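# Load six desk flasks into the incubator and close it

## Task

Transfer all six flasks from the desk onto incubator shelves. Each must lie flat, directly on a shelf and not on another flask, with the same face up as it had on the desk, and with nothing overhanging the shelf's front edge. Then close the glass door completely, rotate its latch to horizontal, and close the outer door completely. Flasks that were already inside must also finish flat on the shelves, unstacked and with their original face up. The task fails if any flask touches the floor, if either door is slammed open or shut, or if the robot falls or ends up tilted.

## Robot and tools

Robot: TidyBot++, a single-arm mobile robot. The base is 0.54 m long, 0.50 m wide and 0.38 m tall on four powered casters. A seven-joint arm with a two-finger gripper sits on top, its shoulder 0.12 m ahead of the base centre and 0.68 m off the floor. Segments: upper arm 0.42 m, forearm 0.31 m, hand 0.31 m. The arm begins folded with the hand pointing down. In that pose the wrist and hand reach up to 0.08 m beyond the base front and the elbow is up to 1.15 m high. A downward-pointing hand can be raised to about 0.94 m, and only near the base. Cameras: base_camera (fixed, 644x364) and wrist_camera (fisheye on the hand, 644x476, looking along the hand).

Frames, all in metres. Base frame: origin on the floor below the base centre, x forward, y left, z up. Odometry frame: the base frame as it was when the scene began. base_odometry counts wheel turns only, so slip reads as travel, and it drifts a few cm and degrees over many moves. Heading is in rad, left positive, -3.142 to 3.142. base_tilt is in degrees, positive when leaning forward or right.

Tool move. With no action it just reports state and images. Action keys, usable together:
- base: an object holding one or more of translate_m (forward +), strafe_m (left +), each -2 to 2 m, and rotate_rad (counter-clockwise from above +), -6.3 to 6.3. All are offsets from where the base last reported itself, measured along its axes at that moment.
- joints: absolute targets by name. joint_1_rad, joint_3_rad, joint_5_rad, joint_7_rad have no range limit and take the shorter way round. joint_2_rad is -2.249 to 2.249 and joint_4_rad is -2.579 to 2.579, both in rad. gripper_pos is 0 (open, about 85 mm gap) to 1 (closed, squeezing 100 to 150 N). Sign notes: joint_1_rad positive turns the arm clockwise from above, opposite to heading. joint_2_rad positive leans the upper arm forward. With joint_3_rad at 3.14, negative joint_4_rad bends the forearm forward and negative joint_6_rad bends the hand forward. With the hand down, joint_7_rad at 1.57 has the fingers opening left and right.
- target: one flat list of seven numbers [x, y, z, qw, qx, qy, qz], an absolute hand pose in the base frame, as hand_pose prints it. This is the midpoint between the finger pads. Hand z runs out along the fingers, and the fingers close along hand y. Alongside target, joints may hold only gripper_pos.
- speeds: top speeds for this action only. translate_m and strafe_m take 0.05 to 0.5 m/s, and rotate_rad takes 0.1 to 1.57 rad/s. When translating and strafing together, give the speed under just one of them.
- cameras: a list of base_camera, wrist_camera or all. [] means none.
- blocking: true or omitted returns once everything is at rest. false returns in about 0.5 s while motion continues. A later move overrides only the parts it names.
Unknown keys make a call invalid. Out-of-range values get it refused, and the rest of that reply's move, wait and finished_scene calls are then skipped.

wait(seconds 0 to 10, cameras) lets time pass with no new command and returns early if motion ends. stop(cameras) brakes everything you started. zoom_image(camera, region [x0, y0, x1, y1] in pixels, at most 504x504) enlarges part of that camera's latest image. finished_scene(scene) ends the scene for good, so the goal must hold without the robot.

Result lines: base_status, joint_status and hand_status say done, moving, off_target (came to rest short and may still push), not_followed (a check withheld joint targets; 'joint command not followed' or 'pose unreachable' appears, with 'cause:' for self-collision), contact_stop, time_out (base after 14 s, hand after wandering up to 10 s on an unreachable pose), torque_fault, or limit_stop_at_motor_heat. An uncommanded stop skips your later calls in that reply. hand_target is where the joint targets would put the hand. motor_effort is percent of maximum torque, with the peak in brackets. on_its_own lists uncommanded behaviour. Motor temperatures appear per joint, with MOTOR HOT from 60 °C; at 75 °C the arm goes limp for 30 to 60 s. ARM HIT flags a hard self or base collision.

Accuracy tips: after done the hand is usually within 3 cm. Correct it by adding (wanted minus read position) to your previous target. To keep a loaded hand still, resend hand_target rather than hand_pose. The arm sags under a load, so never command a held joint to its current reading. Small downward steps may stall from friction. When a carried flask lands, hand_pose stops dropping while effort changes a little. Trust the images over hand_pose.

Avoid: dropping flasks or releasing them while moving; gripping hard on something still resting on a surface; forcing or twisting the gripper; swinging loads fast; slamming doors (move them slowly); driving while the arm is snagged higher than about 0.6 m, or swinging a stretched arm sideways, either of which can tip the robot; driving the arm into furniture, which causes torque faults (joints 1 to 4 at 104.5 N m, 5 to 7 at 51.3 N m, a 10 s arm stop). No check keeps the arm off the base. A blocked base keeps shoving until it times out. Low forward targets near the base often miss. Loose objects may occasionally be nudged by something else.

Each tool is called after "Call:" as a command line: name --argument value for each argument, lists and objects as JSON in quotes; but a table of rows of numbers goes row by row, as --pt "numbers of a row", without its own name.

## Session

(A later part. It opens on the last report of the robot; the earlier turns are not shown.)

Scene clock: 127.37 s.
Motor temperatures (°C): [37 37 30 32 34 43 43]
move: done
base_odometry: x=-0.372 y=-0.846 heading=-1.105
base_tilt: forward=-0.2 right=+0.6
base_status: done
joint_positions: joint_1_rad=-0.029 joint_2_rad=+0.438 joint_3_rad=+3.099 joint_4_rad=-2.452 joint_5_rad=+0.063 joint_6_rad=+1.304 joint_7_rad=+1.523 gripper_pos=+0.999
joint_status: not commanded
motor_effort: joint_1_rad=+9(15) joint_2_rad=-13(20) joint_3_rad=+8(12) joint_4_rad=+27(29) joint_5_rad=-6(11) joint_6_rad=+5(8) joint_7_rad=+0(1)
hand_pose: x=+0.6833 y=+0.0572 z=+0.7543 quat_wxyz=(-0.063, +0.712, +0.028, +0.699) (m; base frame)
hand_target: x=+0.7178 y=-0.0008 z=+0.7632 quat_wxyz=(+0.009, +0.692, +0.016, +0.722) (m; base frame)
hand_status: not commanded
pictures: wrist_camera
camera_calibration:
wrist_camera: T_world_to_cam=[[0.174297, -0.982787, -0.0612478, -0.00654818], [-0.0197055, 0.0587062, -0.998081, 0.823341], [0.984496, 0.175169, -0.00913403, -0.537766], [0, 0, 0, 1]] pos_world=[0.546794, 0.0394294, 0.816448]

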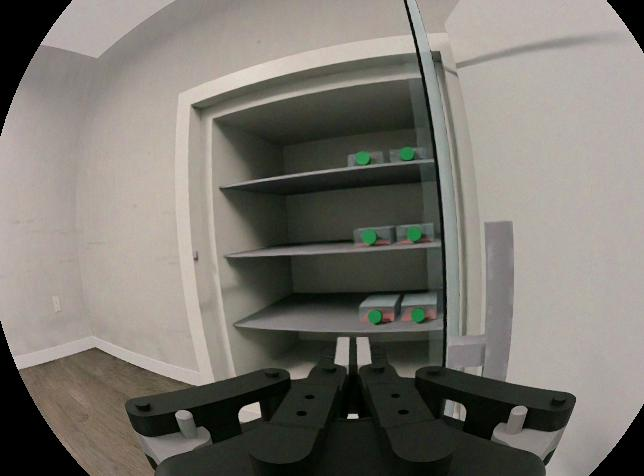

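Call:
move --base '{"translate_m": -0.03, "strafe_m": -0.03}' --speeds '{"translate_m": 0.1}' --cameras '["wrist_camera"]'

Call:
move --base '{"strafe_m": -0.11}' --speeds '{"strafe_m": 0.12}' --cameras '["wrist_camera"]'

Scene clock: 130.50 s.
Motor temperatures (°C): [37 37 30 32 34 43 43]
move: done
base_odometry: x=-0.412 y=-0.832 heading=-1.105
base_tilt: forward=-0.2 right=+0.6
base_status: done
joint_positions: joint_1_rad=+0.020 joint_2_rad=+0.476 joint_3_rad=+3.128 joint_4_rad=-2.393 joint_5_rad=+0.052 joint_6_rad=+1.304 joint_7_rad=+1.523 gripper_pos=+0.999
joint_status: not commanded
motor_effort: joint_1_rad=+1(9) joint_2_rad=-25(27) joint_3_rad=+0(8) joint_4_rad=+15(27) joint_5_rad=+1(6) joint_6_rad=+9(10) joint_7_rad=+1(1)
hand_pose: x=+0.7073 y=+0.0114 z=+0.7553 quat_wxyz=(-0.029, +0.705, +0.000, +0.709) (m; base frame)
hand_target: x=+0.7178 y=-0.0008 z=+0.7632 quat_wxyz=(+0.009, +0.692, +0.016, +0.722) (m; base frame)
hand_status: not commanded
pictures: wrist_camera
camera_calibration:
wrist_camera: T_world_to_cam=[[0.0893573, -0.994743, -0.0500164, -0.00392186], [0.00694096, 0.050838, -0.998683, 0.809361], [0.995975, 0.0888924, 0.0114472, -0.576159], [0, 0, 0, 1]] pos_world=[0.568573, 0.00616859, 0.814695]

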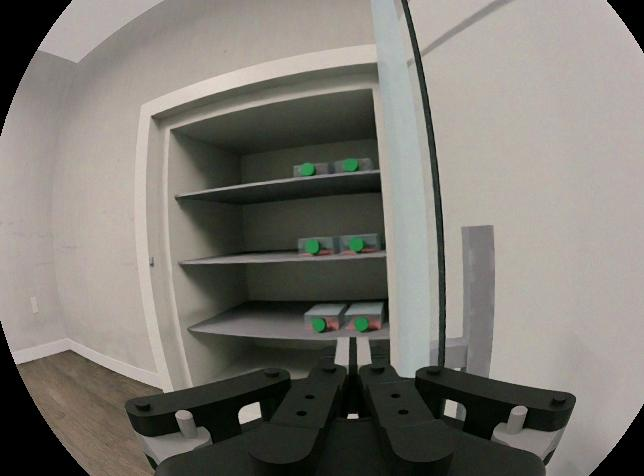

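Scene clock: 132.00 s.
Motor temperatures (°C): [37 37 30 32 34 43 43]
move: done
base_odometry: x=-0.511 y=-0.882 heading=-1.105
base_tilt: forward=-0.2 right=+0.6
base_status: done
joint_positions: joint_1_rad=-0.028 joint_2_rad=+0.476 joint_3_rad=+3.107 joint_4_rad=-2.393 joint_5_rad=+0.067 joint_6_rad=+1.304 joint_7_rad=+1.523 gripper_pos=+0.999
joint_status: not commanded
motor_effort: joint_1_rad=+10(12) joint_2_rad=-24(28) joint_3_rad=+7(10) joint_4_rad=+17(19) joint_5_rad=-7(10) joint_6_rad=+10(11) joint_7_rad=+0(1)
hand_pose: x=+0.7045 y=+0.0548 z=+0.7556 quat_wxyz=(-0.060, +0.704, +0.027, +0.707) (m; base frame)
hand_target: x=+0.7178 y=-0.0008 z=+0.7632 quat_wxyz=(+0.009, +0.692, +0.016, +0.722) (m; base frame)
hand_status: not commanded
pictures: wrist_camera
camera_calibration:
wrist_camera: T_world_to_cam=[[0.170599, -0.98378, -0.0554334, -0.0142495], [0.00257353, 0.0567028, -0.998388, 0.809989], [0.985337, 0.170181, 0.0122052, -0.574747], [0, 0, 0, 1]] pos_world=[0.566666, 0.037864, 0.814908]

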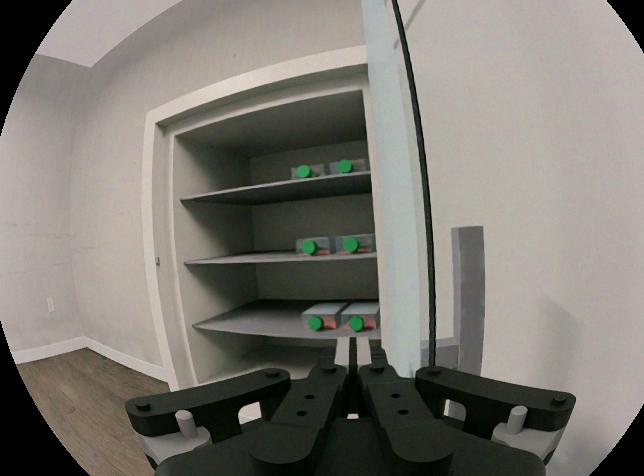

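Call:
move --base '{"translate_m": -0.81, "strafe_m": 1.07, "rotate_rad": 1.555}' --speeds '{"translate_m": 0.45, "rotate_rad": 0.7}' --joints '{"joint_1_rad": 0.0, "joint_2_rad": 0.0, "joint_3_rad": 3.1416, "joint_4_rad": -0.8, "joint_5_rad": 0.0, "joint_6_rad": -1.5, "joint_7_rad": 1.6, "gripper_pos": 0.5}' --cameras '["base_camera", "wrist_camera"]'

Scene clock: 138.43 s.
Motor temperatures (°C): [37 37 30 32 34 43 43]
move: done
base_odometry: x=+0.082 y=+0.323 heading=+0.450
base_tilt: forward=-0.1 right=+0.5
base_status: done
joint_positions: joint_1_rad=+0.005 joint_2_rad=-0.002 joint_3_rad=+3.138 joint_4_rad=-0.816 joint_5_rad=+0.039 joint_6_rad=-1.431 joint_7_rad=+1.523 gripper_pos=+0.500
joint_status: all done
motor_effort: joint_1_rad=+1(7) joint_2_rad=-16(32) joint_3_rad=+0(6) joint_4_rad=+16(22) joint_5_rad=+1(6) joint_6_rad=+8(12) joint_7_rad=+0(2)
hand_pose: x=+0.5896 y=-0.0111 z=+1.1240 quat_wxyz=(+0.008, +0.901, -0.028, +0.433) (m; base frame)
hand_target: x=+0.5767 y=+0.0014 z=+1.1142 quat_wxyz=(+0.006, +0.913, +0.013, +0.408) (m; base frame)
hand_status: not commanded
pictures: base_camera, wrist_camera
camera_calibration:
wrist_camera: T_world_to_cam=[[-0.0265648, -0.998537, -0.0470964, 0.0676541], [-0.62036, 0.0534106, -0.782497, 1.30635], [0.783867, 0.00842986, -0.620871, 0.373843], [0, 0, 0, 1]] pos_world=[0.519158, -0.0053691, 1.25751]

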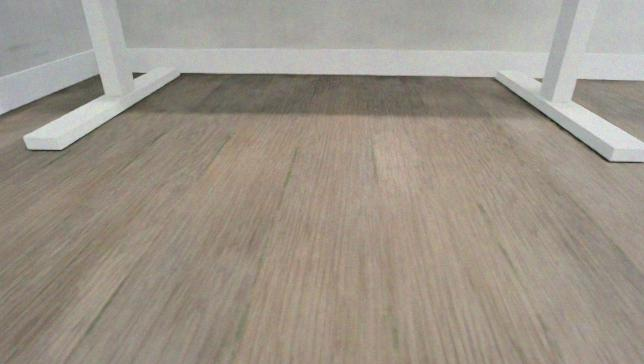

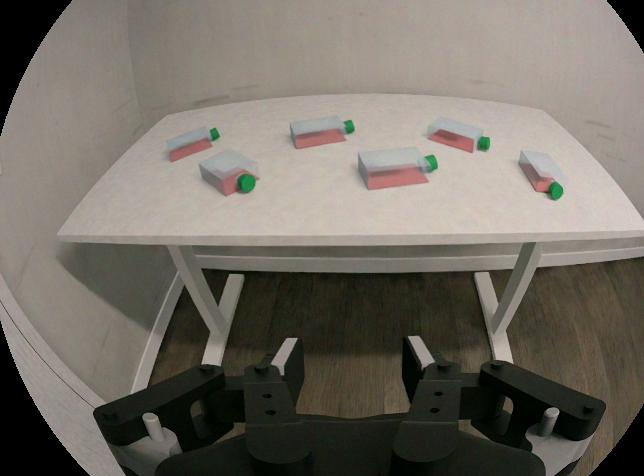

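Call:
zoom_image --camera "wrist_camera" --region '[150, 110, 280, 210]'

Call:
zoom_image --camera "wrist_camera" --region '[280, 100, 450, 200]'

Call:
zoom_image --camera "wrist_camera" --region '[420, 100, 590, 210]'

Scaled by 3.877.

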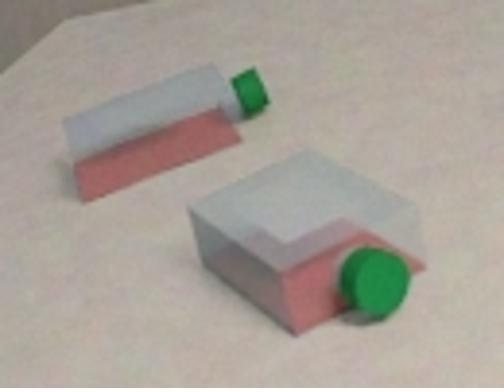

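Scaled by 2.965.

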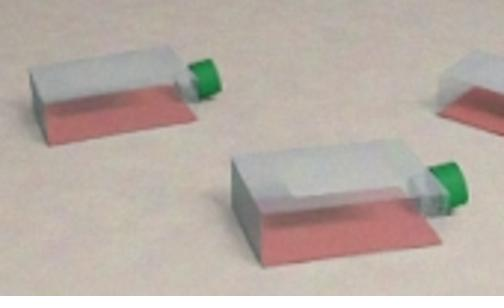

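Scaled by 2.965.

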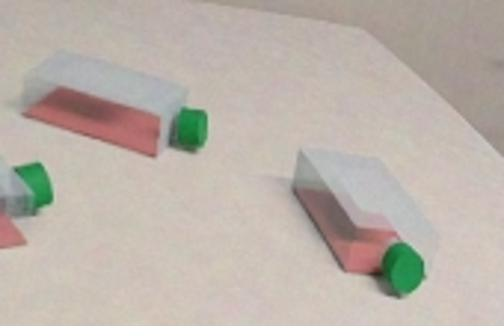

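Call:
zoom_image --camera "base_camera" --region '[180, 50, 300, 110]'

Call:
zoom_image --camera "base_camera" --region '[380, 50, 500, 110]'

Call:
zoom_image --camera "wrist_camera" --region '[40, 200, 640, 260]'

Scaled by 4.200.

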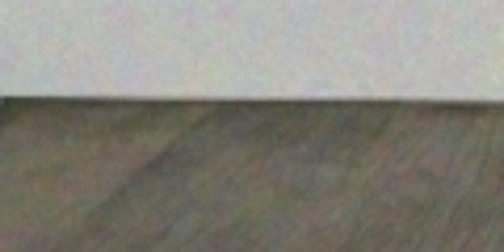

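Scaled by 4.200.

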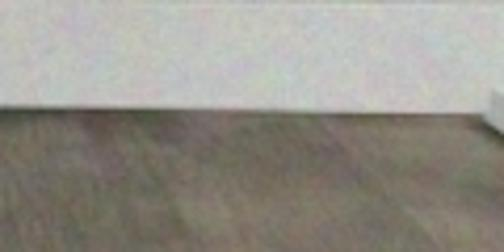

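Region (40, 200, 640, 260) is 600x60 pixels. A region can be at most 504 by 504 pixels.

Call:
zoom_image --camera "wrist_camera" --region '[40, 200, 240, 260]'

Call:
zoom_image --camera "wrist_camera" --region '[444, 200, 644, 260]'

Scaled by 2.520.

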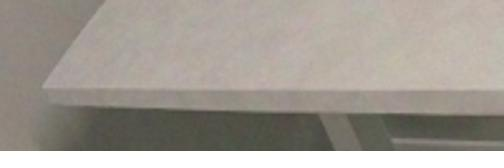

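Scaled by 2.520.

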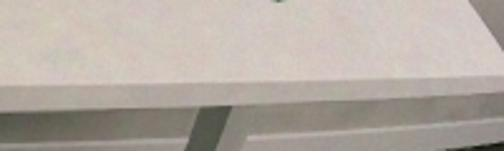

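Call:
move --base '{"translate_m": 0.20, "strafe_m": -0.376, "rotate_rad": -0.14}' --cameras '["base_camera", "wrist_camera"]'

Scene clock: 168.13 s.
Motor temperatures (°C): [37 37 30 32 34 43 43]
move: done
base_odometry: x=+0.425 y=+0.071 heading=+0.310
base_tilt: forward=-0.1 right=+0.6
base_status: done
joint_positions: joint_1_rad=+0.002 joint_2_rad=+0.000 joint_3_rad=+3.138 joint_4_rad=-0.816 joint_5_rad=+0.034 joint_6_rad=-1.433 joint_7_rad=+1.523 gripper_pos=+0.500
joint_status: not commanded
motor_effort: joint_1_rad=+1(4) joint_2_rad=-16(20) joint_3_rad=+0(4) joint_4_rad=+16(17) joint_5_rad=+1(3) joint_6_rad=+8(9) joint_7_rad=+0(1)
hand_pose: x=+0.5904 y=-0.0086 z=+1.1224 quat_wxyz=(+0.006, +0.902, -0.026, +0.431) (m; base frame)
hand_target: x=+0.5767 y=+0.0014 z=+1.1142 quat_wxyz=(+0.006, +0.913, +0.013, +0.408) (m; base frame)
hand_status: not commanded
pictures: base_camera, wrist_camera
camera_calibration:
wrist_camera: T_world_to_cam=[[-0.0214627, -0.998489, -0.0505848, 0.0710178], [-0.623972, 0.0529106, -0.779653, 1.30437], [0.781152, 0.0148301, -0.624165, 0.377591], [0, 0, 0, 1]] pos_world=[0.520462, -0.00370455, 1.25623]

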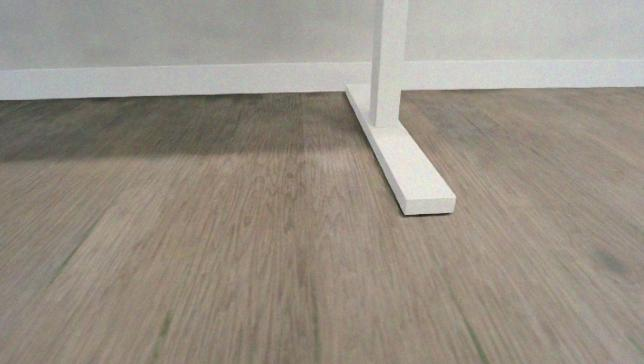

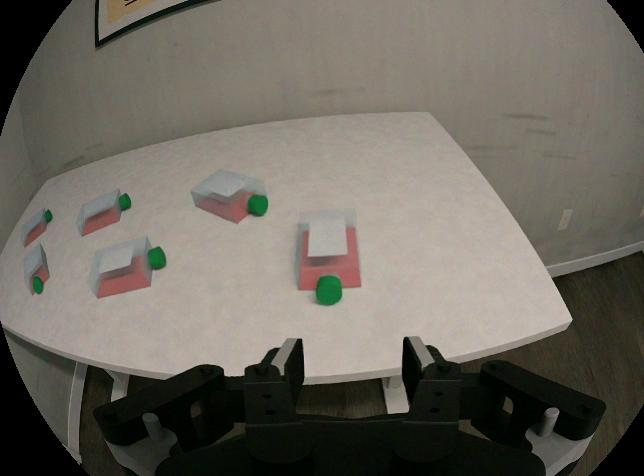

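Call:
zoom_image --camera "wrist_camera" --region '[280, 195, 390, 315]'

Call:
zoom_image --camera "wrist_camera" --region '[180, 160, 280, 230]'

Scaled by 4.200.

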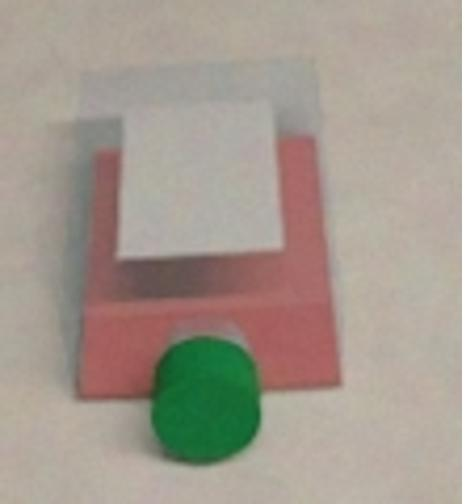

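Scaled by 5.040.

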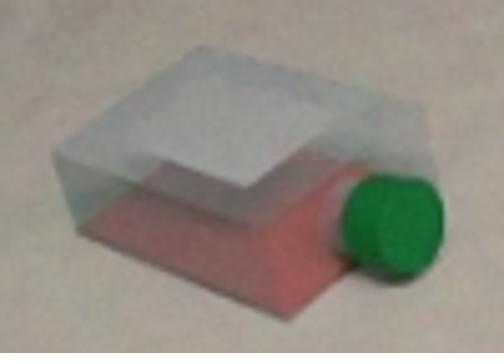

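Call:
move --base '{"translate_m": -0.05, "strafe_m": 0.01}' --joints '{"joint_2_rad": -0.038, "joint_4_rad": -1.70, "joint_5_rad": -0.06, "joint_6_rad": -0.192, "joint_7_rad": 1.635}' --cameras '["wrist_camera"]'

Scene clock: 175.57 s.
Motor temperatures (°C): [36 37 30 32 34 43 43]
move: done
base_odometry: x=+0.375 y=+0.065 heading=+0.310
base_tilt: forward=-0.1 right=+0.5
base_status: done
joint_positions: joint_1_rad=+0.002 joint_2_rad=-0.032 joint_3_rad=+3.138 joint_4_rad=-1.690 joint_5_rad=-0.010 joint_6_rad=-0.253 joint_7_rad=+1.551 gripper_pos=+0.500
joint_status: all done
motor_effort: joint_1_rad=+1(2) joint_2_rad=-20(22) joint_3_rad=+0(1) joint_4_rad=+22(23) joint_5_rad=+1(2) joint_6_rad=+9(10) joint_7_rad=+0(2)
hand_pose: x=+0.7121 y=+0.0029 z=+0.9711 quat_wxyz=(-0.010, +0.817, -0.011, +0.577) (m; base frame)
hand_target: x=+0.7150 y=+0.0049 z=+0.9868 quat_wxyz=(-0.003, +0.800, +0.006, +0.600) (m; base frame)
hand_status: not commanded
pictures: wrist_camera
camera_calibration:
wrist_camera: T_world_to_cam=[[0.035076, -0.997864, -0.0551189, 0.0415043], [-0.331356, 0.040421, -0.942639, 1.21173], [0.942854, 0.051328, -0.32923, -0.213749], [0, 0, 0, 1]] pos_world=[0.601594, 0.00340747, 1.07414]

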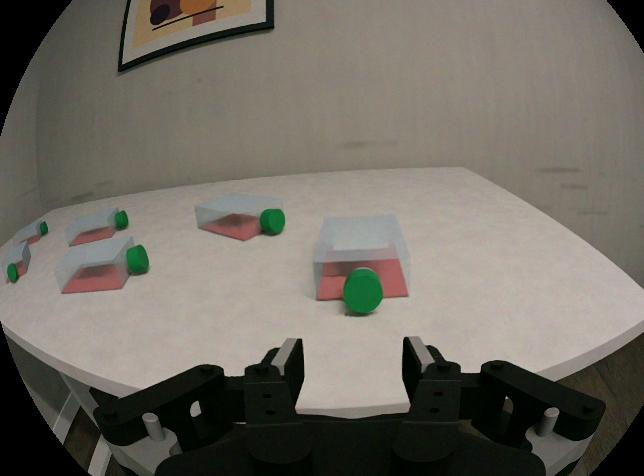

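Call:
move --base '{"translate_m": 0.08, "strafe_m": -0.006}' --joints '{"joint_2_rad": -0.01, "joint_4_rad": -1.785, "joint_6_rad": -0.094}' --cameras '["wrist_camera"]'

Scene clock: 178.27 s.
Motor temperatures (°C): [36 37 30 32 34 43 43]
move: done
base_odometry: x=+0.453 y=+0.084 heading=+0.310
base_tilt: forward=-0.2 right=+0.6
base_status: done
joint_positions: joint_1_rad=+0.002 joint_2_rad=-0.013 joint_3_rad=+3.138 joint_4_rad=-1.776 joint_5_rad=-0.011 joint_6_rad=-0.153 joint_7_rad=+1.551 gripper_pos=+0.500
joint_status: all done
motor_effort: joint_1_rad=+1(1) joint_2_rad=-21(25) joint_3_rad=+0(1) joint_4_rad=+22(23) joint_5_rad=+1(1) joint_6_rad=+9(11) joint_7_rad=+0(1)
hand_pose: x=+0.7149 y=+0.0026 z=+0.9375 quat_wxyz=(-0.010, +0.818, -0.012, +0.575) (m; base frame)
hand_target: x=+0.7202 y=+0.0031 z=+0.9474 quat_wxyz=(-0.001, +0.804, +0.003, +0.594) (m; base frame)
hand_status: not commanded
pictures: wrist_camera
camera_calibration:
wrist_camera: T_world_to_cam=[[0.0337447, -0.997881, -0.0556321, 0.0407033], [-0.335631, 0.0411165, -0.941096, 1.18255], [0.941389, 0.0504289, -0.333533, -0.222424], [0, 0, 0, 1]] pos_world=[0.604914, 0.00321149, 1.04097]

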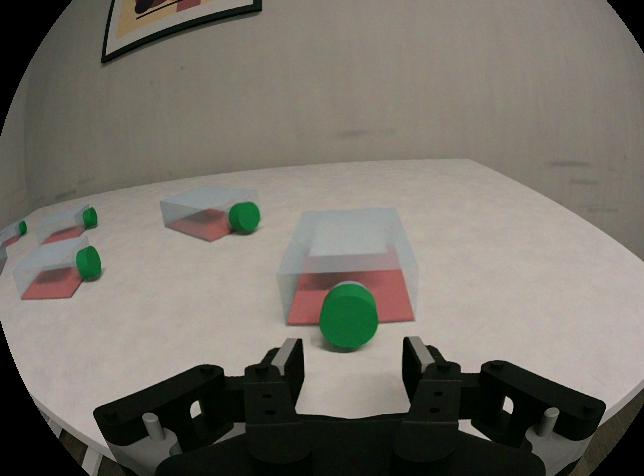

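Call:
move --base '{"translate_m": 0.06}' --speeds '{"translate_m": 0.15}' --cameras '["wrist_camera"]'

Call:
move --joints '{"gripper_pos": 0.64}' --cameras '["wrist_camera"]'

Scene clock: 181.70 s.
Motor temperatures (°C): [36 37 30 32 34 43 43]
move: done
base_odometry: x=+0.510 y=+0.102 heading=+0.310
base_tilt: forward=-0.2 right=+0.5
base_status: done
joint_positions: joint_1_rad=+0.002 joint_2_rad=-0.013 joint_3_rad=+3.138 joint_4_rad=-1.777 joint_5_rad=-0.011 joint_6_rad=-0.151 joint_7_rad=+1.551 gripper_pos=+0.500
joint_status: not commanded
motor_effort: joint_1_rad=+1(1) joint_2_rad=-21(23) joint_3_rad=+0(1) joint_4_rad=+21(22) joint_5_rad=+0(2) joint_6_rad=+10(10) joint_7_rad=+1(1)
hand_pose: x=+0.7150 y=+0.0026 z=+0.9377 quat_wxyz=(-0.010, +0.817, -0.012, +0.576) (m; base frame)
hand_target: x=+0.7202 y=+0.0031 z=+0.9474 quat_wxyz=(-0.001, +0.804, +0.003, +0.594) (m; base frame)
hand_status: not commanded
pictures: wrist_camera
camera_calibration:
wrist_camera: T_world_to_cam=[[0.0338645, -0.997885, -0.0554854, 0.0404869], [-0.334108, 0.0410197, -0.941642, 1.18224], [0.941926, 0.0504264, -0.332013, -0.224202], [0, 0, 0, 1]] pos_world=[0.604808, 0.00321167, 1.04106]

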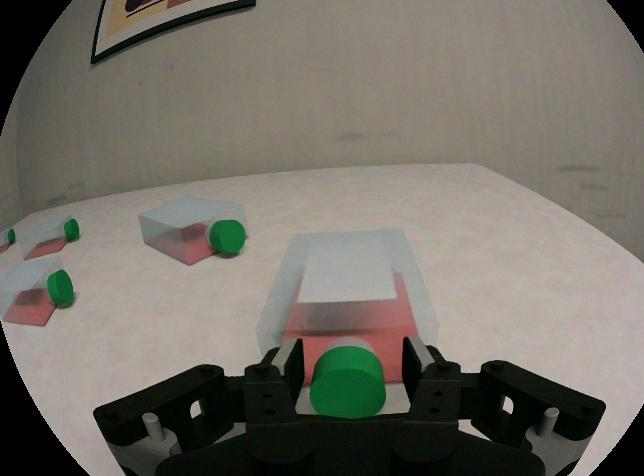

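Scene clock: 182.27 s.
Motor temperatures (°C): [36 37 30 32 34 43 43]
move: done
base_odometry: x=+0.510 y=+0.102 heading=+0.310
base_tilt: forward=-0.1 right=+0.6
base_status: not commanded
joint_positions: joint_1_rad=+0.002 joint_2_rad=-0.013 joint_3_rad=+3.138 joint_4_rad=-1.777 joint_5_rad=-0.011 joint_6_rad=-0.151 joint_7_rad=+1.551 gripper_pos=+0.640
joint_status: all done
motor_effort: joint_1_rad=+1(1) joint_2_rad=-21(21) joint_3_rad=+0(1) joint_4_rad=+21(22) joint_5_rad=+1(1) joint_6_rad=+9(10) joint_7_rad=+0(1)
hand_pose: x=+0.7150 y=+0.0026 z=+0.9377 quat_wxyz=(-0.010, +0.817, -0.012, +0.576) (m; base frame)
hand_target: x=+0.7202 y=+0.0031 z=+0.9474 quat_wxyz=(-0.001, +0.804, +0.003, +0.594) (m; base frame)
hand_status: not commanded
pictures: wrist_camera
camera_calibration:
wrist_camera: T_world_to_cam=[[0.0338312, -0.997881, -0.0555793, 0.0406047], [-0.334111, 0.0411193, -0.941636, 1.18224], [0.941927, 0.0504263, -0.332012, -0.224203], [0, 0, 0, 1]] pos_world=[0.604808, 0.0032115, 1.04106]

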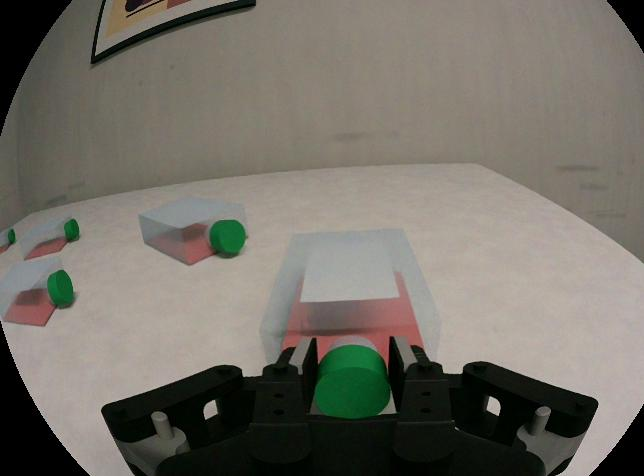

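Call:
move --joints '{"gripper_pos": 0.76}' --cameras '[]'

Call:
move --joints '{"joint_4_rad": -1.71}' --cameras '["wrist_camera"]'

Call:
move --joints '{"gripper_pos": 0.88}' --cameras '["wrist_camera"]'

Scene clock: 183.17 s.
Motor temperatures (°C): [36 37 30 32 34 43 43]
move: off_target
base_odometry: x=+0.510 y=+0.102 heading=+0.310
base_tilt: forward=-0.1 right=+0.6
base_status: not commanded
joint_positions: joint_1_rad=+0.002 joint_2_rad=-0.013 joint_3_rad=+3.138 joint_4_rad=-1.777 joint_5_rad=-0.011 joint_6_rad=-0.150 joint_7_rad=+1.551 gripper_pos=+0.686
joint_status: gripper_pos off_target (ended at +0.686, target +0.760)
motor_effort: joint_1_rad=+1(1) joint_2_rad=-21(21) joint_3_rad=+0(1) joint_4_rad=+21(22) joint_5_rad=+1(1) joint_6_rad=+9(10) joint_7_rad=+1(1)
hand_pose: x=+0.7151 y=+0.0026 z=+0.9379 quat_wxyz=(-0.010, +0.817, -0.012, +0.576) (m; base frame)
hand_target: x=+0.7202 y=+0.0031 z=+0.9474 quat_wxyz=(-0.001, +0.804, +0.003, +0.594) (m; base frame)
hand_status: not commanded
pictures: none
No camera images: "cameras" was empty.

Scene clock: 184.03 s.
Motor temperatures (°C): [36 37 30 32 34 43 43]
move: done
base_odometry: x=+0.510 y=+0.102 heading=+0.310
base_tilt: forward=-0.1 right=+0.5
base_status: not commanded
joint_positions: joint_1_rad=+0.002 joint_2_rad=-0.013 joint_3_rad=+3.138 joint_4_rad=-1.728 joint_5_rad=-0.011 joint_6_rad=-0.148 joint_7_rad=+1.551 gripper_pos=+0.686
joint_status: all done
motor_effort: joint_1_rad=+0(1) joint_2_rad=-22(23) joint_3_rad=+0(1) joint_4_rad=+22(24) joint_5_rad=+0(1) joint_6_rad=+11(11) joint_7_rad=+1(1)
hand_pose: x=+0.7225 y=+0.0026 z=+0.9676 quat_wxyz=(-0.010, +0.802, -0.011, +0.596) (m; base frame)
hand_target: x=+0.7301 y=+0.0031 z=+0.9932 quat_wxyz=(-0.001, +0.781, +0.003, +0.624) (m; base frame)
hand_status: not commanded
pictures: wrist_camera
camera_calibration:
wrist_camera: T_world_to_cam=[[0.0365884, -0.997877, -0.0538822, 0.0383824], [-0.285746, 0.0412203, -0.957418, 1.19323], [0.957607, 0.050427, -0.283631, -0.279527], [0, 0, 0, 1]] pos_world=[0.607233, 0.00321132, 1.06521]

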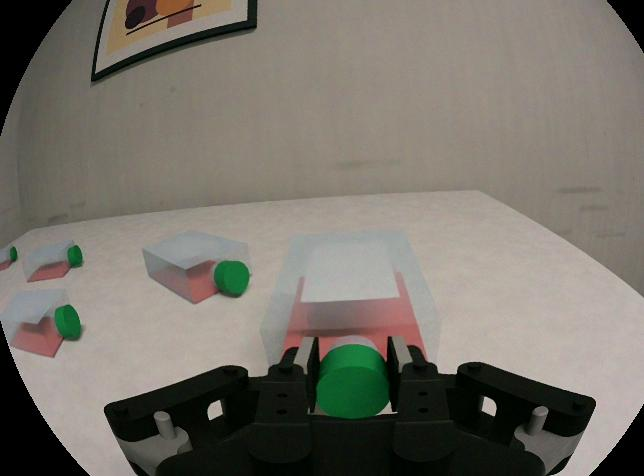

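Scene clock: 184.57 s.
Motor temperatures (°C): [36 37 30 32 34 43 43]
move: off_target
base_odometry: x=+0.510 y=+0.102 heading=+0.310
base_tilt: forward=-0.2 right=+0.6
base_status: not commanded
joint_positions: joint_1_rad=+0.002 joint_2_rad=-0.013 joint_3_rad=+3.138 joint_4_rad=-1.728 joint_5_rad=-0.011 joint_6_rad=-0.148 joint_7_rad=+1.551 gripper_pos=+0.686
joint_status: gripper_pos off_target (ended at +0.686, target +0.880)
motor_effort: joint_1_rad=+1(1) joint_2_rad=-22(23) joint_3_rad=+0(1) joint_4_rad=+22(23) joint_5_rad=+1(1) joint_6_rad=+9(11) joint_7_rad=+0(1)
hand_pose: x=+0.7225 y=+0.0026 z=+0.9676 quat_wxyz=(-0.010, +0.802, -0.011, +0.596) (m; base frame)
hand_target: x=+0.7301 y=+0.0031 z=+0.9932 quat_wxyz=(-0.001, +0.781, +0.003, +0.624) (m; base frame)
hand_status: not commanded
pictures: wrist_camera
camera_calibration:
wrist_camera: T_world_to_cam=[[0.0365884, -0.997877, -0.0538822, 0.0383824], [-0.285746, 0.0412203, -0.957418, 1.19323], [0.957607, 0.050427, -0.283631, -0.279527], [0, 0, 0, 1]] pos_world=[0.607233, 0.00321132, 1.06521]

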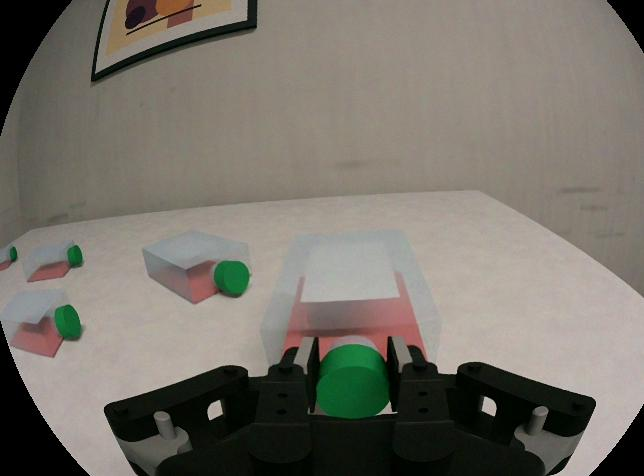

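Call:
move --joints '{"joint_2_rad": 0.03, "joint_4_rad": -1.62, "joint_6_rad": -0.03}' --base '{"translate_m": -0.15}' --speeds '{"translate_m": 0.2}' --cameras '["wrist_camera"]'

Call:
move --base '{"translate_m": -0.55, "strafe_m": -0.70, "rotate_rad": -1.448}' --speeds '{"translate_m": 0.4, "rotate_rad": 0.5}' --cameras '["base_camera", "wrist_camera"]'

Scene clock: 190.03 s.
Motor temperatures (°C): [36 37 30 32 34 43 43]
move: done
base_odometry: x=+0.367 y=+0.056 heading=+0.310
base_tilt: forward=-0.2 right=+0.6
base_status: done
joint_positions: joint_1_rad=+0.002 joint_2_rad=+0.021 joint_3_rad=+3.138 joint_4_rad=-1.641 joint_5_rad=-0.012 joint_6_rad=-0.090 joint_7_rad=+1.551 gripper_pos=+0.686
joint_status: all done
motor_effort: joint_1_rad=+1(2) joint_2_rad=-23(26) joint_3_rad=+0(2) joint_4_rad=+23(25) joint_5_rad=+1(2) joint_6_rad=+10(11) joint_7_rad=+0(1)
hand_pose: x=+0.7471 y=+0.0024 z=+1.0176 quat_wxyz=(-0.011, +0.768, -0.011, +0.640) (m; base frame)
hand_target: x=+0.7544 y=+0.0019 z=+1.0436 quat_wxyz=(+0.001, +0.745, +0.002, +0.667) (m; base frame)
hand_status: not commanded
pictures: wrist_camera
camera_calibration:
wrist_camera: T_world_to_cam=[[0.0417606, -0.997885, -0.0498131, 0.0320255], [-0.17808, 0.0416243, -0.983135, 1.19384], [0.983129, 0.049927, -0.175965, -0.417583], [0, 0, 0, 1]] pos_world=[0.6218, 0.00311353, 1.10183]

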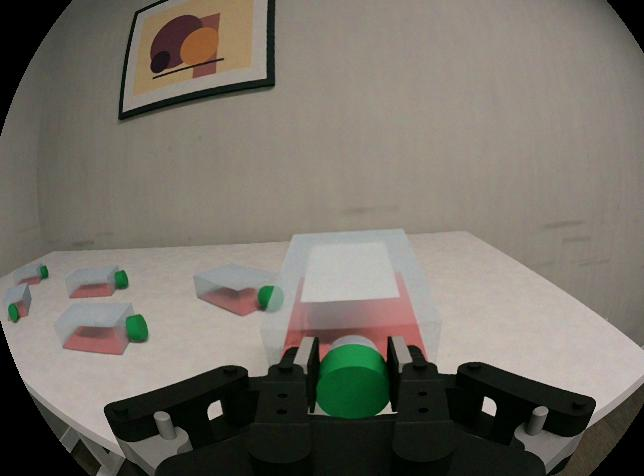

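Scene clock: 193.60 s.
Motor temperatures (°C): [36 37 30 32 34 43 43]
move: done
base_odometry: x=+0.057 y=-0.778 heading=-1.138
base_tilt: forward=-0.2 right=+0.6
base_status: done
joint_positions: joint_1_rad=+0.000 joint_2_rad=+0.026 joint_3_rad=+3.138 joint_4_rad=-1.641 joint_5_rad=-0.012 joint_6_rad=-0.090 joint_7_rad=+1.551 gripper_pos=+0.686
joint_status: not commanded
motor_effort: joint_1_rad=+1(5) joint_2_rad=-24(26) joint_3_rad=+0(5) joint_4_rad=+22(24) joint_5_rad=+1(1) joint_6_rad=+10(12) joint_7_rad=+0(1)
hand_pose: x=+0.7486 y=+0.0042 z=+1.0151 quat_wxyz=(-0.012, +0.769, -0.010, +0.639) (m; base frame)
hand_target: x=+0.7544 y=+0.0019 z=+1.0436 quat_wxyz=(+0.001, +0.745, +0.002, +0.667) (m; base frame)
hand_status: not commanded
pictures: base_camera, wrist_camera
camera_calibration:
wrist_camera: T_world_to_cam=[[0.0444626, -0.997744, -0.0502925, 0.032074], [-0.181817, 0.0414198, -0.98246, 1.19375], [0.982327, 0.0528268, -0.179565, -0.415324], [0, 0, 0, 1]] pos_world=[0.623602, 0.00449703, 1.09985]

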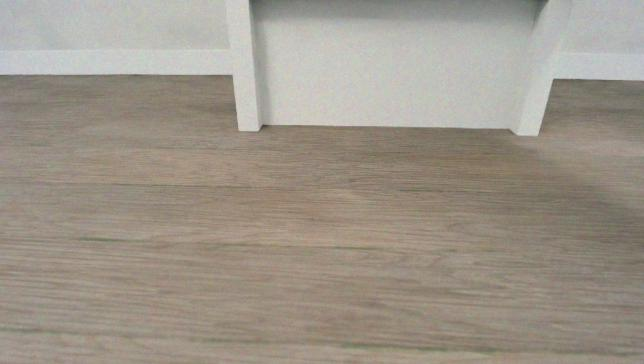

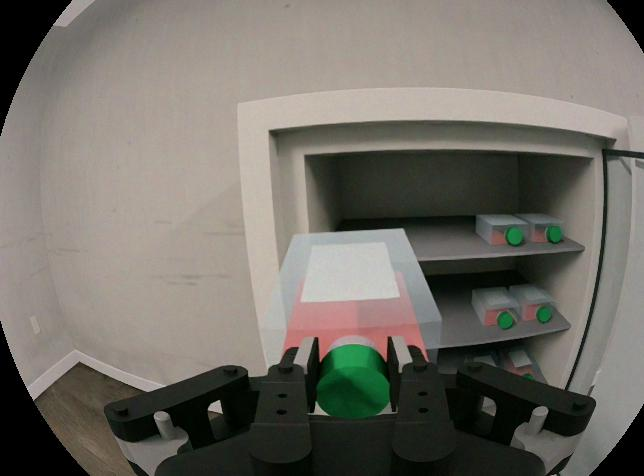

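Call:
zoom_image --camera "base_camera" --region '[220, 105, 280, 145]'

Call:
zoom_image --camera "base_camera" --region '[500, 105, 560, 145]'

Scaled by 8.400.

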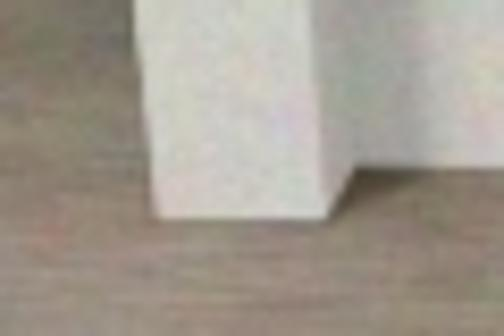

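Scaled by 8.400.

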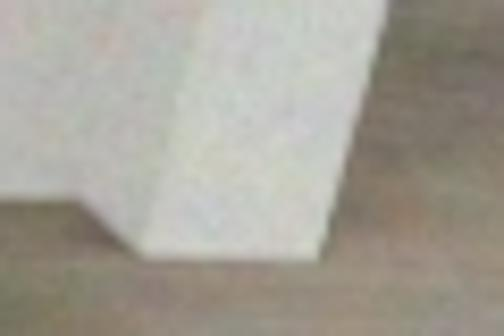

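Call:
move --base '{"translate_m": 0.007, "strafe_m": 0.077, "rotate_rad": -0.086}' --speeds '{"translate_m": 0.2, "rotate_rad": 0.2}' --joints '{"joint_2_rad": 0.115, "joint_4_rad": -1.585, "joint_6_rad": -0.03}' --cameras '["base_camera", "wrist_camera"]'

Scene clock: 202.13 s.
Motor temperatures (°C): [36 37 30 32 34 43 43]
move: done
base_odometry: x=+0.130 y=-0.752 heading=-1.225
base_tilt: forward=-0.2 right=+0.6
base_status: done
joint_positions: joint_1_rad=-0.001 joint_2_rad=+0.112 joint_3_rad=+3.138 joint_4_rad=-1.608 joint_5_rad=-0.012 joint_6_rad=-0.089 joint_7_rad=+1.551 gripper_pos=+0.686
joint_status: all done
motor_effort: joint_1_rad=+0(3) joint_2_rad=-26(29) joint_3_rad=+0(2) joint_4_rad=+23(24) joint_5_rad=+1(2) joint_6_rad=+10(11) joint_7_rad=+1(1)
hand_pose: x=+0.7793 y=+0.0047 z=+0.9801 quat_wxyz=(-0.012, +0.786, -0.010, +0.618) (m; base frame)
hand_target: x=+0.7864 y=+0.0019 z=+1.0100 quat_wxyz=(+0.001, +0.761, +0.002, +0.649) (m; base frame)
hand_status: not commanded
pictures: base_camera, wrist_camera
camera_calibration:
wrist_camera: T_world_to_cam=[[0.0424376, -0.997707, -0.0527268, 0.033404], [-0.233245, 0.0414226, -0.971535, 1.19421], [0.971492, 0.0535279, -0.230952, -0.392928], [0, 0, 0, 1]] pos_world=[0.658851, 0.00489295, 1.07123]

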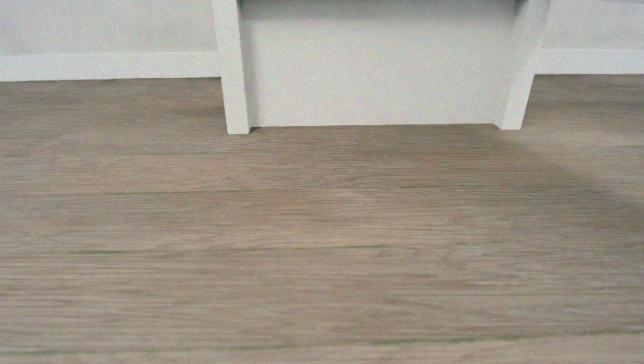

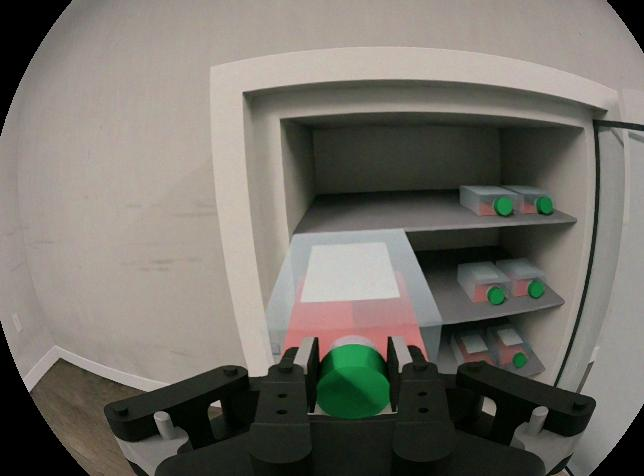

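Call:
zoom_image --camera "base_camera" --region '[210, 105, 270, 145]'

Call:
zoom_image --camera "base_camera" --region '[480, 100, 540, 140]'

Scaled by 8.400.

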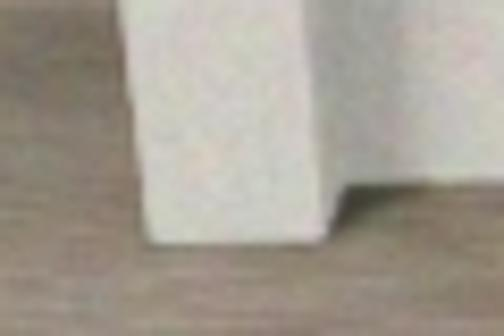

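Scaled by 8.400.

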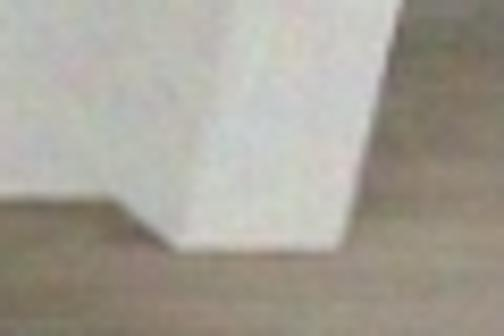

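Call:
move --base '{"translate_m": 0.25}' --speeds '{"translate_m": 0.3}' --joints '{"joint_4_rad": -1.562}' --cameras '["base_camera", "wrist_camera"]'

Scene clock: 206.80 s.
Motor temperatures (°C): [36 37 30 32 34 43 43]
move: done
base_odometry: x=+0.215 y=-0.988 heading=-1.225
base_tilt: forward=-0.2 right=+0.6
base_status: done
joint_positions: joint_1_rad=-0.001 joint_2_rad=+0.113 joint_3_rad=+3.138 joint_4_rad=-1.585 joint_5_rad=-0.012 joint_6_rad=-0.088 joint_7_rad=+1.551 gripper_pos=+0.686
joint_status: all done
motor_effort: joint_1_rad=+1(2) joint_2_rad=-26(30) joint_3_rad=+0(1) joint_4_rad=+22(24) joint_5_rad=+0(2) joint_6_rad=+10(11) joint_7_rad=+1(1)
hand_pose: x=+0.7822 y=+0.0047 z=+0.9936 quat_wxyz=(-0.012, +0.779, -0.010, +0.627) (m; base frame)
hand_target: x=+0.7883 y=+0.0019 z=+1.0243 quat_wxyz=(+0.001, +0.754, +0.002, +0.657) (m; base frame)
hand_status: not commanded
pictures: base_camera, wrist_camera
camera_calibration:
wrist_camera: T_world_to_cam=[[0.0436048, -0.997703, -0.051841, 0.0322042], [-0.211039, 0.0415208, -0.976595, 1.19572], [0.976505, 0.0535247, -0.208744, -0.418682], [0, 0, 0, 1]] pos_world=[0.659784, 0.00489279, 1.08201]

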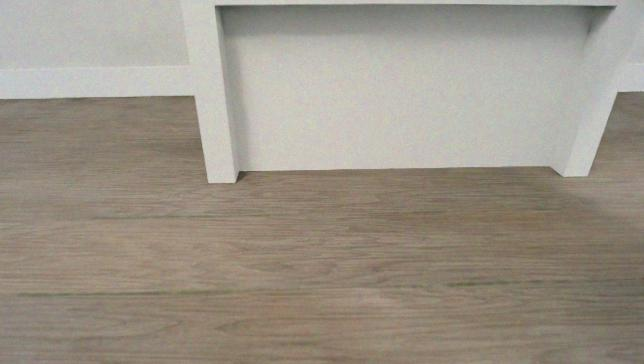

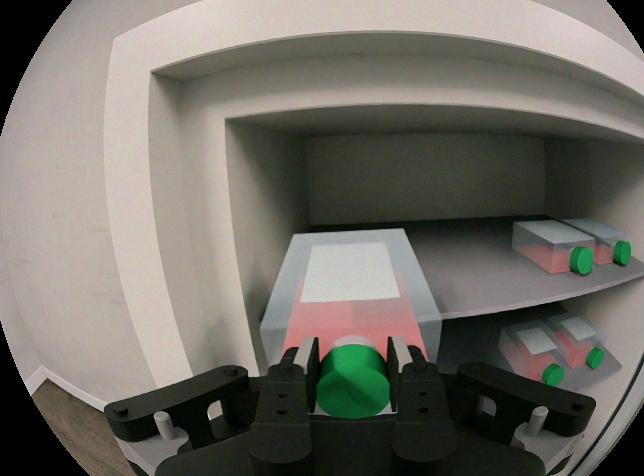

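Call:
move --base '{"translate_m": 0.192}' --speeds '{"translate_m": 0.2}' --cameras '["base_camera", "wrist_camera"]'

Scene clock: 209.53 s.
Motor temperatures (°C): [36 37 30 32 34 43 43]
move: done
base_odometry: x=+0.280 y=-1.168 heading=-1.224
base_tilt: forward=-0.2 right=+0.6
base_status: done
joint_positions: joint_1_rad=-0.001 joint_2_rad=+0.113 joint_3_rad=+3.138 joint_4_rad=-1.585 joint_5_rad=-0.012 joint_6_rad=-0.088 joint_7_rad=+1.551 gripper_pos=+0.686
joint_status: not commanded
motor_effort: joint_1_rad=+1(2) joint_2_rad=-26(29) joint_3_rad=+0(1) joint_4_rad=+23(24) joint_5_rad=+1(2) joint_6_rad=+10(11) joint_7_rad=+1(1)
hand_pose: x=+0.7823 y=+0.0047 z=+0.9938 quat_wxyz=(-0.012, +0.779, -0.010, +0.627) (m; base frame)
hand_target: x=+0.7883 y=+0.0019 z=+1.0243 quat_wxyz=(+0.001, +0.754, +0.002, +0.657) (m; base frame)
hand_status: not commanded
pictures: base_camera, wrist_camera
camera_calibration:
wrist_camera: T_world_to_cam=[[0.0436282, -0.997703, -0.0518264, 0.0321831], [-0.210657, 0.0415225, -0.976678, 1.19575], [0.976586, 0.0535283, -0.208361, -0.419107], [0, 0, 0, 1]] pos_world=[0.659783, 0.00489277, 1.0822]

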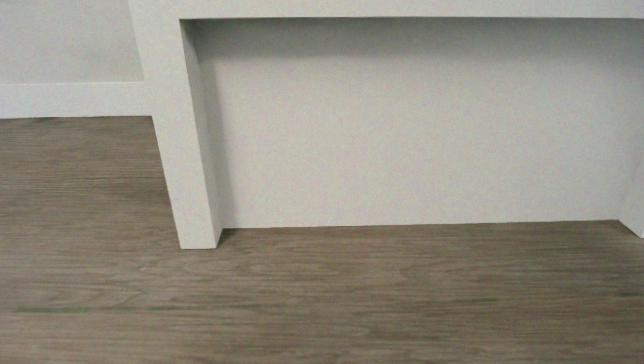

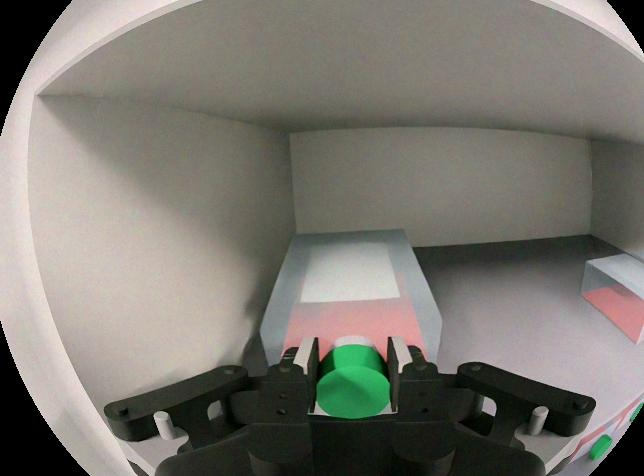

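Call:
move --joints '{"joint_4_rad": -1.477, "joint_6_rad": -0.345}' --cameras '["wrist_camera"]'

Scene clock: 212.37 s.
Motor temperatures (°C): [36 37 30 32 34 43 43]
move: done
base_odometry: x=+0.280 y=-1.168 heading=-1.224
base_tilt: forward=-0.2 right=+0.5
base_status: not commanded
joint_positions: joint_1_rad=-0.001 joint_2_rad=+0.113 joint_3_rad=+3.138 joint_4_rad=-1.502 joint_5_rad=-0.012 joint_6_rad=-0.293 joint_7_rad=+1.551 gripper_pos=+0.686
joint_status: all done
motor_effort: joint_1_rad=+1(1) joint_2_rad=-27(28) joint_3_rad=+0(0) joint_4_rad=+23(24) joint_5_rad=+1(2) joint_6_rad=+10(11) joint_7_rad=+1(1)
hand_pose: x=+0.7741 y=+0.0054 z=+0.9829 quat_wxyz=(-0.012, +0.816, -0.010, +0.578) (m; base frame)
hand_target: x=+0.7722 y=+0.0077 z=+0.9819 quat_wxyz=(-0.006, +0.824, +0.009, +0.567) (m; base frame)
hand_status: not commanded
pictures: wrist_camera
camera_calibration:
wrist_camera: T_world_to_cam=[[0.039478, -0.997622, -0.0564974, 0.0405098], [-0.328784, 0.040424, -0.94354, 1.24213], [0.94358, 0.0558245, -0.326406, -0.271919], [0, 0, 0, 1]] pos_world=[0.663371, 0.0053813, 1.08553]

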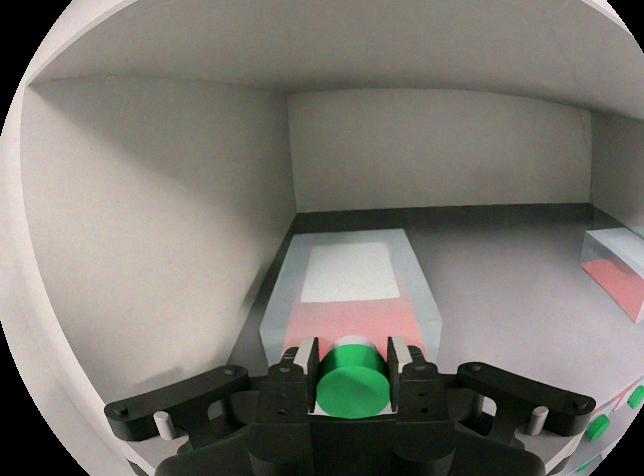

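Call:
move --joints '{"joint_2_rad": 0.126}' --cameras '[]'

Scene clock: 215.63 s.
Motor temperatures (°C): [36 37 30 33 34 43 43]
move: done
base_odometry: x=+0.280 y=-1.168 heading=-1.224
base_tilt: forward=-0.2 right=+0.5
base_status: not commanded
joint_positions: joint_1_rad=-0.001 joint_2_rad=+0.116 joint_3_rad=+3.138 joint_4_rad=-1.502 joint_5_rad=-0.012 joint_6_rad=-0.293 joint_7_rad=+1.551 gripper_pos=+0.686
joint_status: all done
motor_effort: joint_1_rad=+1(1) joint_2_rad=-27(28) joint_3_rad=+0(0) joint_4_rad=+22(24) joint_5_rad=+0(1) joint_6_rad=+10(11) joint_7_rad=+0(1)
hand_pose: x=+0.7750 y=+0.0054 z=+0.9809 quat_wxyz=(-0.012, +0.817, -0.010, +0.577) (m; base frame)
hand_target: x=+0.7755 y=+0.0077 z=+0.9747 quat_wxyz=(-0.006, +0.827, +0.009, +0.562) (m; base frame)
hand_status: not commanded
pictures: none
No camera images: "cameras" was empty.

Call:
move --joints '{"joint_2_rad": 0.132}' --cameras '["wrist_camera"]'

Scene clock: 216.37 s.
Motor temperatures (°C): [36 37 30 33 34 43 43]
move: done
base_odometry: x=+0.280 y=-1.168 heading=-1.224
base_tilt: forward=-0.2 right=+0.6
base_status: not commanded
joint_positions: joint_1_rad=-0.001 joint_2_rad=+0.118 joint_3_rad=+3.138 joint_4_rad=-1.502 joint_5_rad=-0.012 joint_6_rad=-0.293 joint_7_rad=+1.551 gripper_pos=+0.686
joint_status: all done
motor_effort: joint_1_rad=+1(1) joint_2_rad=-27(27) joint_3_rad=+0(0) joint_4_rad=+22(23) joint_5_rad=+1(2) joint_6_rad=+9(11) joint_7_rad=+0(1)
hand_pose: x=+0.7757 y=+0.0054 z=+0.9795 quat_wxyz=(-0.012, +0.817, -0.010, +0.576) (m; base frame)
hand_target: x=+0.7772 y=+0.0077 z=+0.9707 quat_wxyz=(-0.006, +0.829, +0.009, +0.560) (m; base frame)
hand_status: not commanded
pictures: wrist_camera
camera_calibration:
wrist_camera: T_world_to_cam=[[0.0391846, -0.997622, -0.0567072, 0.0406918], [-0.33371, 0.0404272, -0.941809, 1.24161], [0.941861, 0.0558282, -0.331332, -0.268347], [0, 0, 0, 1]] pos_world=[0.665489, 0.00538128, 1.08276]

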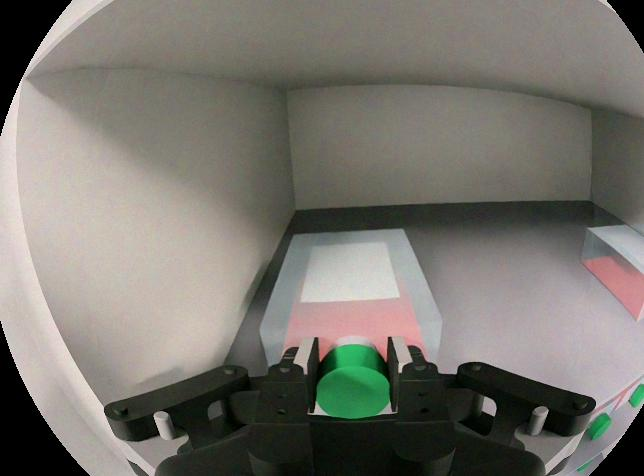

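Call:
move --joints '{"joint_2_rad": 0.138}' --cameras '[]'

Call:
move --joints '{"joint_2_rad": 0.144}' --cameras '["wrist_camera"]'

Scene clock: 217.20 s.
Motor temperatures (°C): [36 37 30 33 34 43 43]
move: done
base_odometry: x=+0.280 y=-1.168 heading=-1.224
base_tilt: forward=-0.1 right=+0.6
base_status: not commanded
joint_positions: joint_1_rad=-0.001 joint_2_rad=+0.122 joint_3_rad=+3.138 joint_4_rad=-1.502 joint_5_rad=-0.012 joint_6_rad=-0.293 joint_7_rad=+1.551 gripper_pos=+0.686
joint_status: all done
motor_effort: joint_1_rad=+1(1) joint_2_rad=-27(28) joint_3_rad=+0(0) joint_4_rad=+22(23) joint_5_rad=+1(1) joint_6_rad=+10(11) joint_7_rad=+1(1)
hand_pose: x=+0.7770 y=+0.0054 z=+0.9767 quat_wxyz=(-0.012, +0.818, -0.010, +0.574) (m; base frame)
hand_target: x=+0.7790 y=+0.0077 z=+0.9668 quat_wxyz=(-0.006, +0.830, +0.009, +0.557) (m; base frame)
hand_status: not commanded
pictures: none
No camera images: "cameras" was empty.

Scene clock: 217.73 s.
Motor temperatures (°C): [36 37 30 33 34 43 43]
move: done
base_odometry: x=+0.280 y=-1.168 heading=-1.224
base_tilt: forward=-0.1 right=+0.6
base_status: not commanded
joint_positions: joint_1_rad=-0.001 joint_2_rad=+0.128 joint_3_rad=+3.138 joint_4_rad=-1.502 joint_5_rad=-0.012 joint_6_rad=-0.293 joint_7_rad=+1.551 gripper_pos=+0.686
joint_status: all done
motor_effort: joint_1_rad=+1(1) joint_2_rad=-27(28) joint_3_rad=+0(0) joint_4_rad=+23(23) joint_5_rad=+1(1) joint_6_rad=+10(11) joint_7_rad=+0(1)
hand_pose: x=+0.7786 y=+0.0054 z=+0.9730 quat_wxyz=(-0.012, +0.820, -0.010, +0.572) (m; base frame)
hand_target: x=+0.7807 y=+0.0077 z=+0.9628 quat_wxyz=(-0.006, +0.832, +0.009, +0.555) (m; base frame)
hand_status: not commanded
pictures: wrist_camera
camera_calibration:
wrist_camera: T_world_to_cam=[[0.038623, -0.997622, -0.0570865, 0.041013], [-0.342997, 0.0404223, -0.938466, 1.24041], [0.938542, 0.0558269, -0.34062, -0.261632], [0, 0, 0, 1]] pos_world=[0.669425, 0.00538129, 1.07731]

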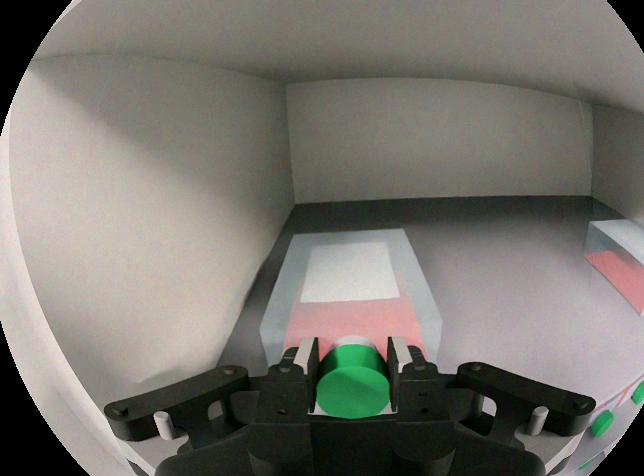

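Call:
zoom_image --camera "wrist_camera" --region '[200, 200, 480, 400]'

Scaled by 1.800.

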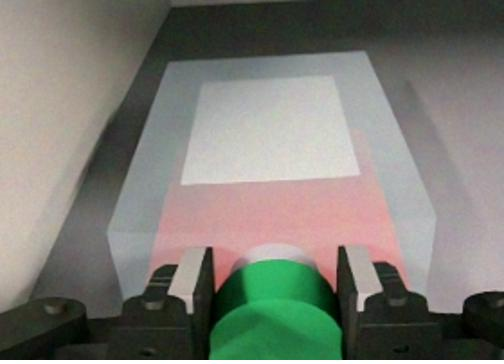

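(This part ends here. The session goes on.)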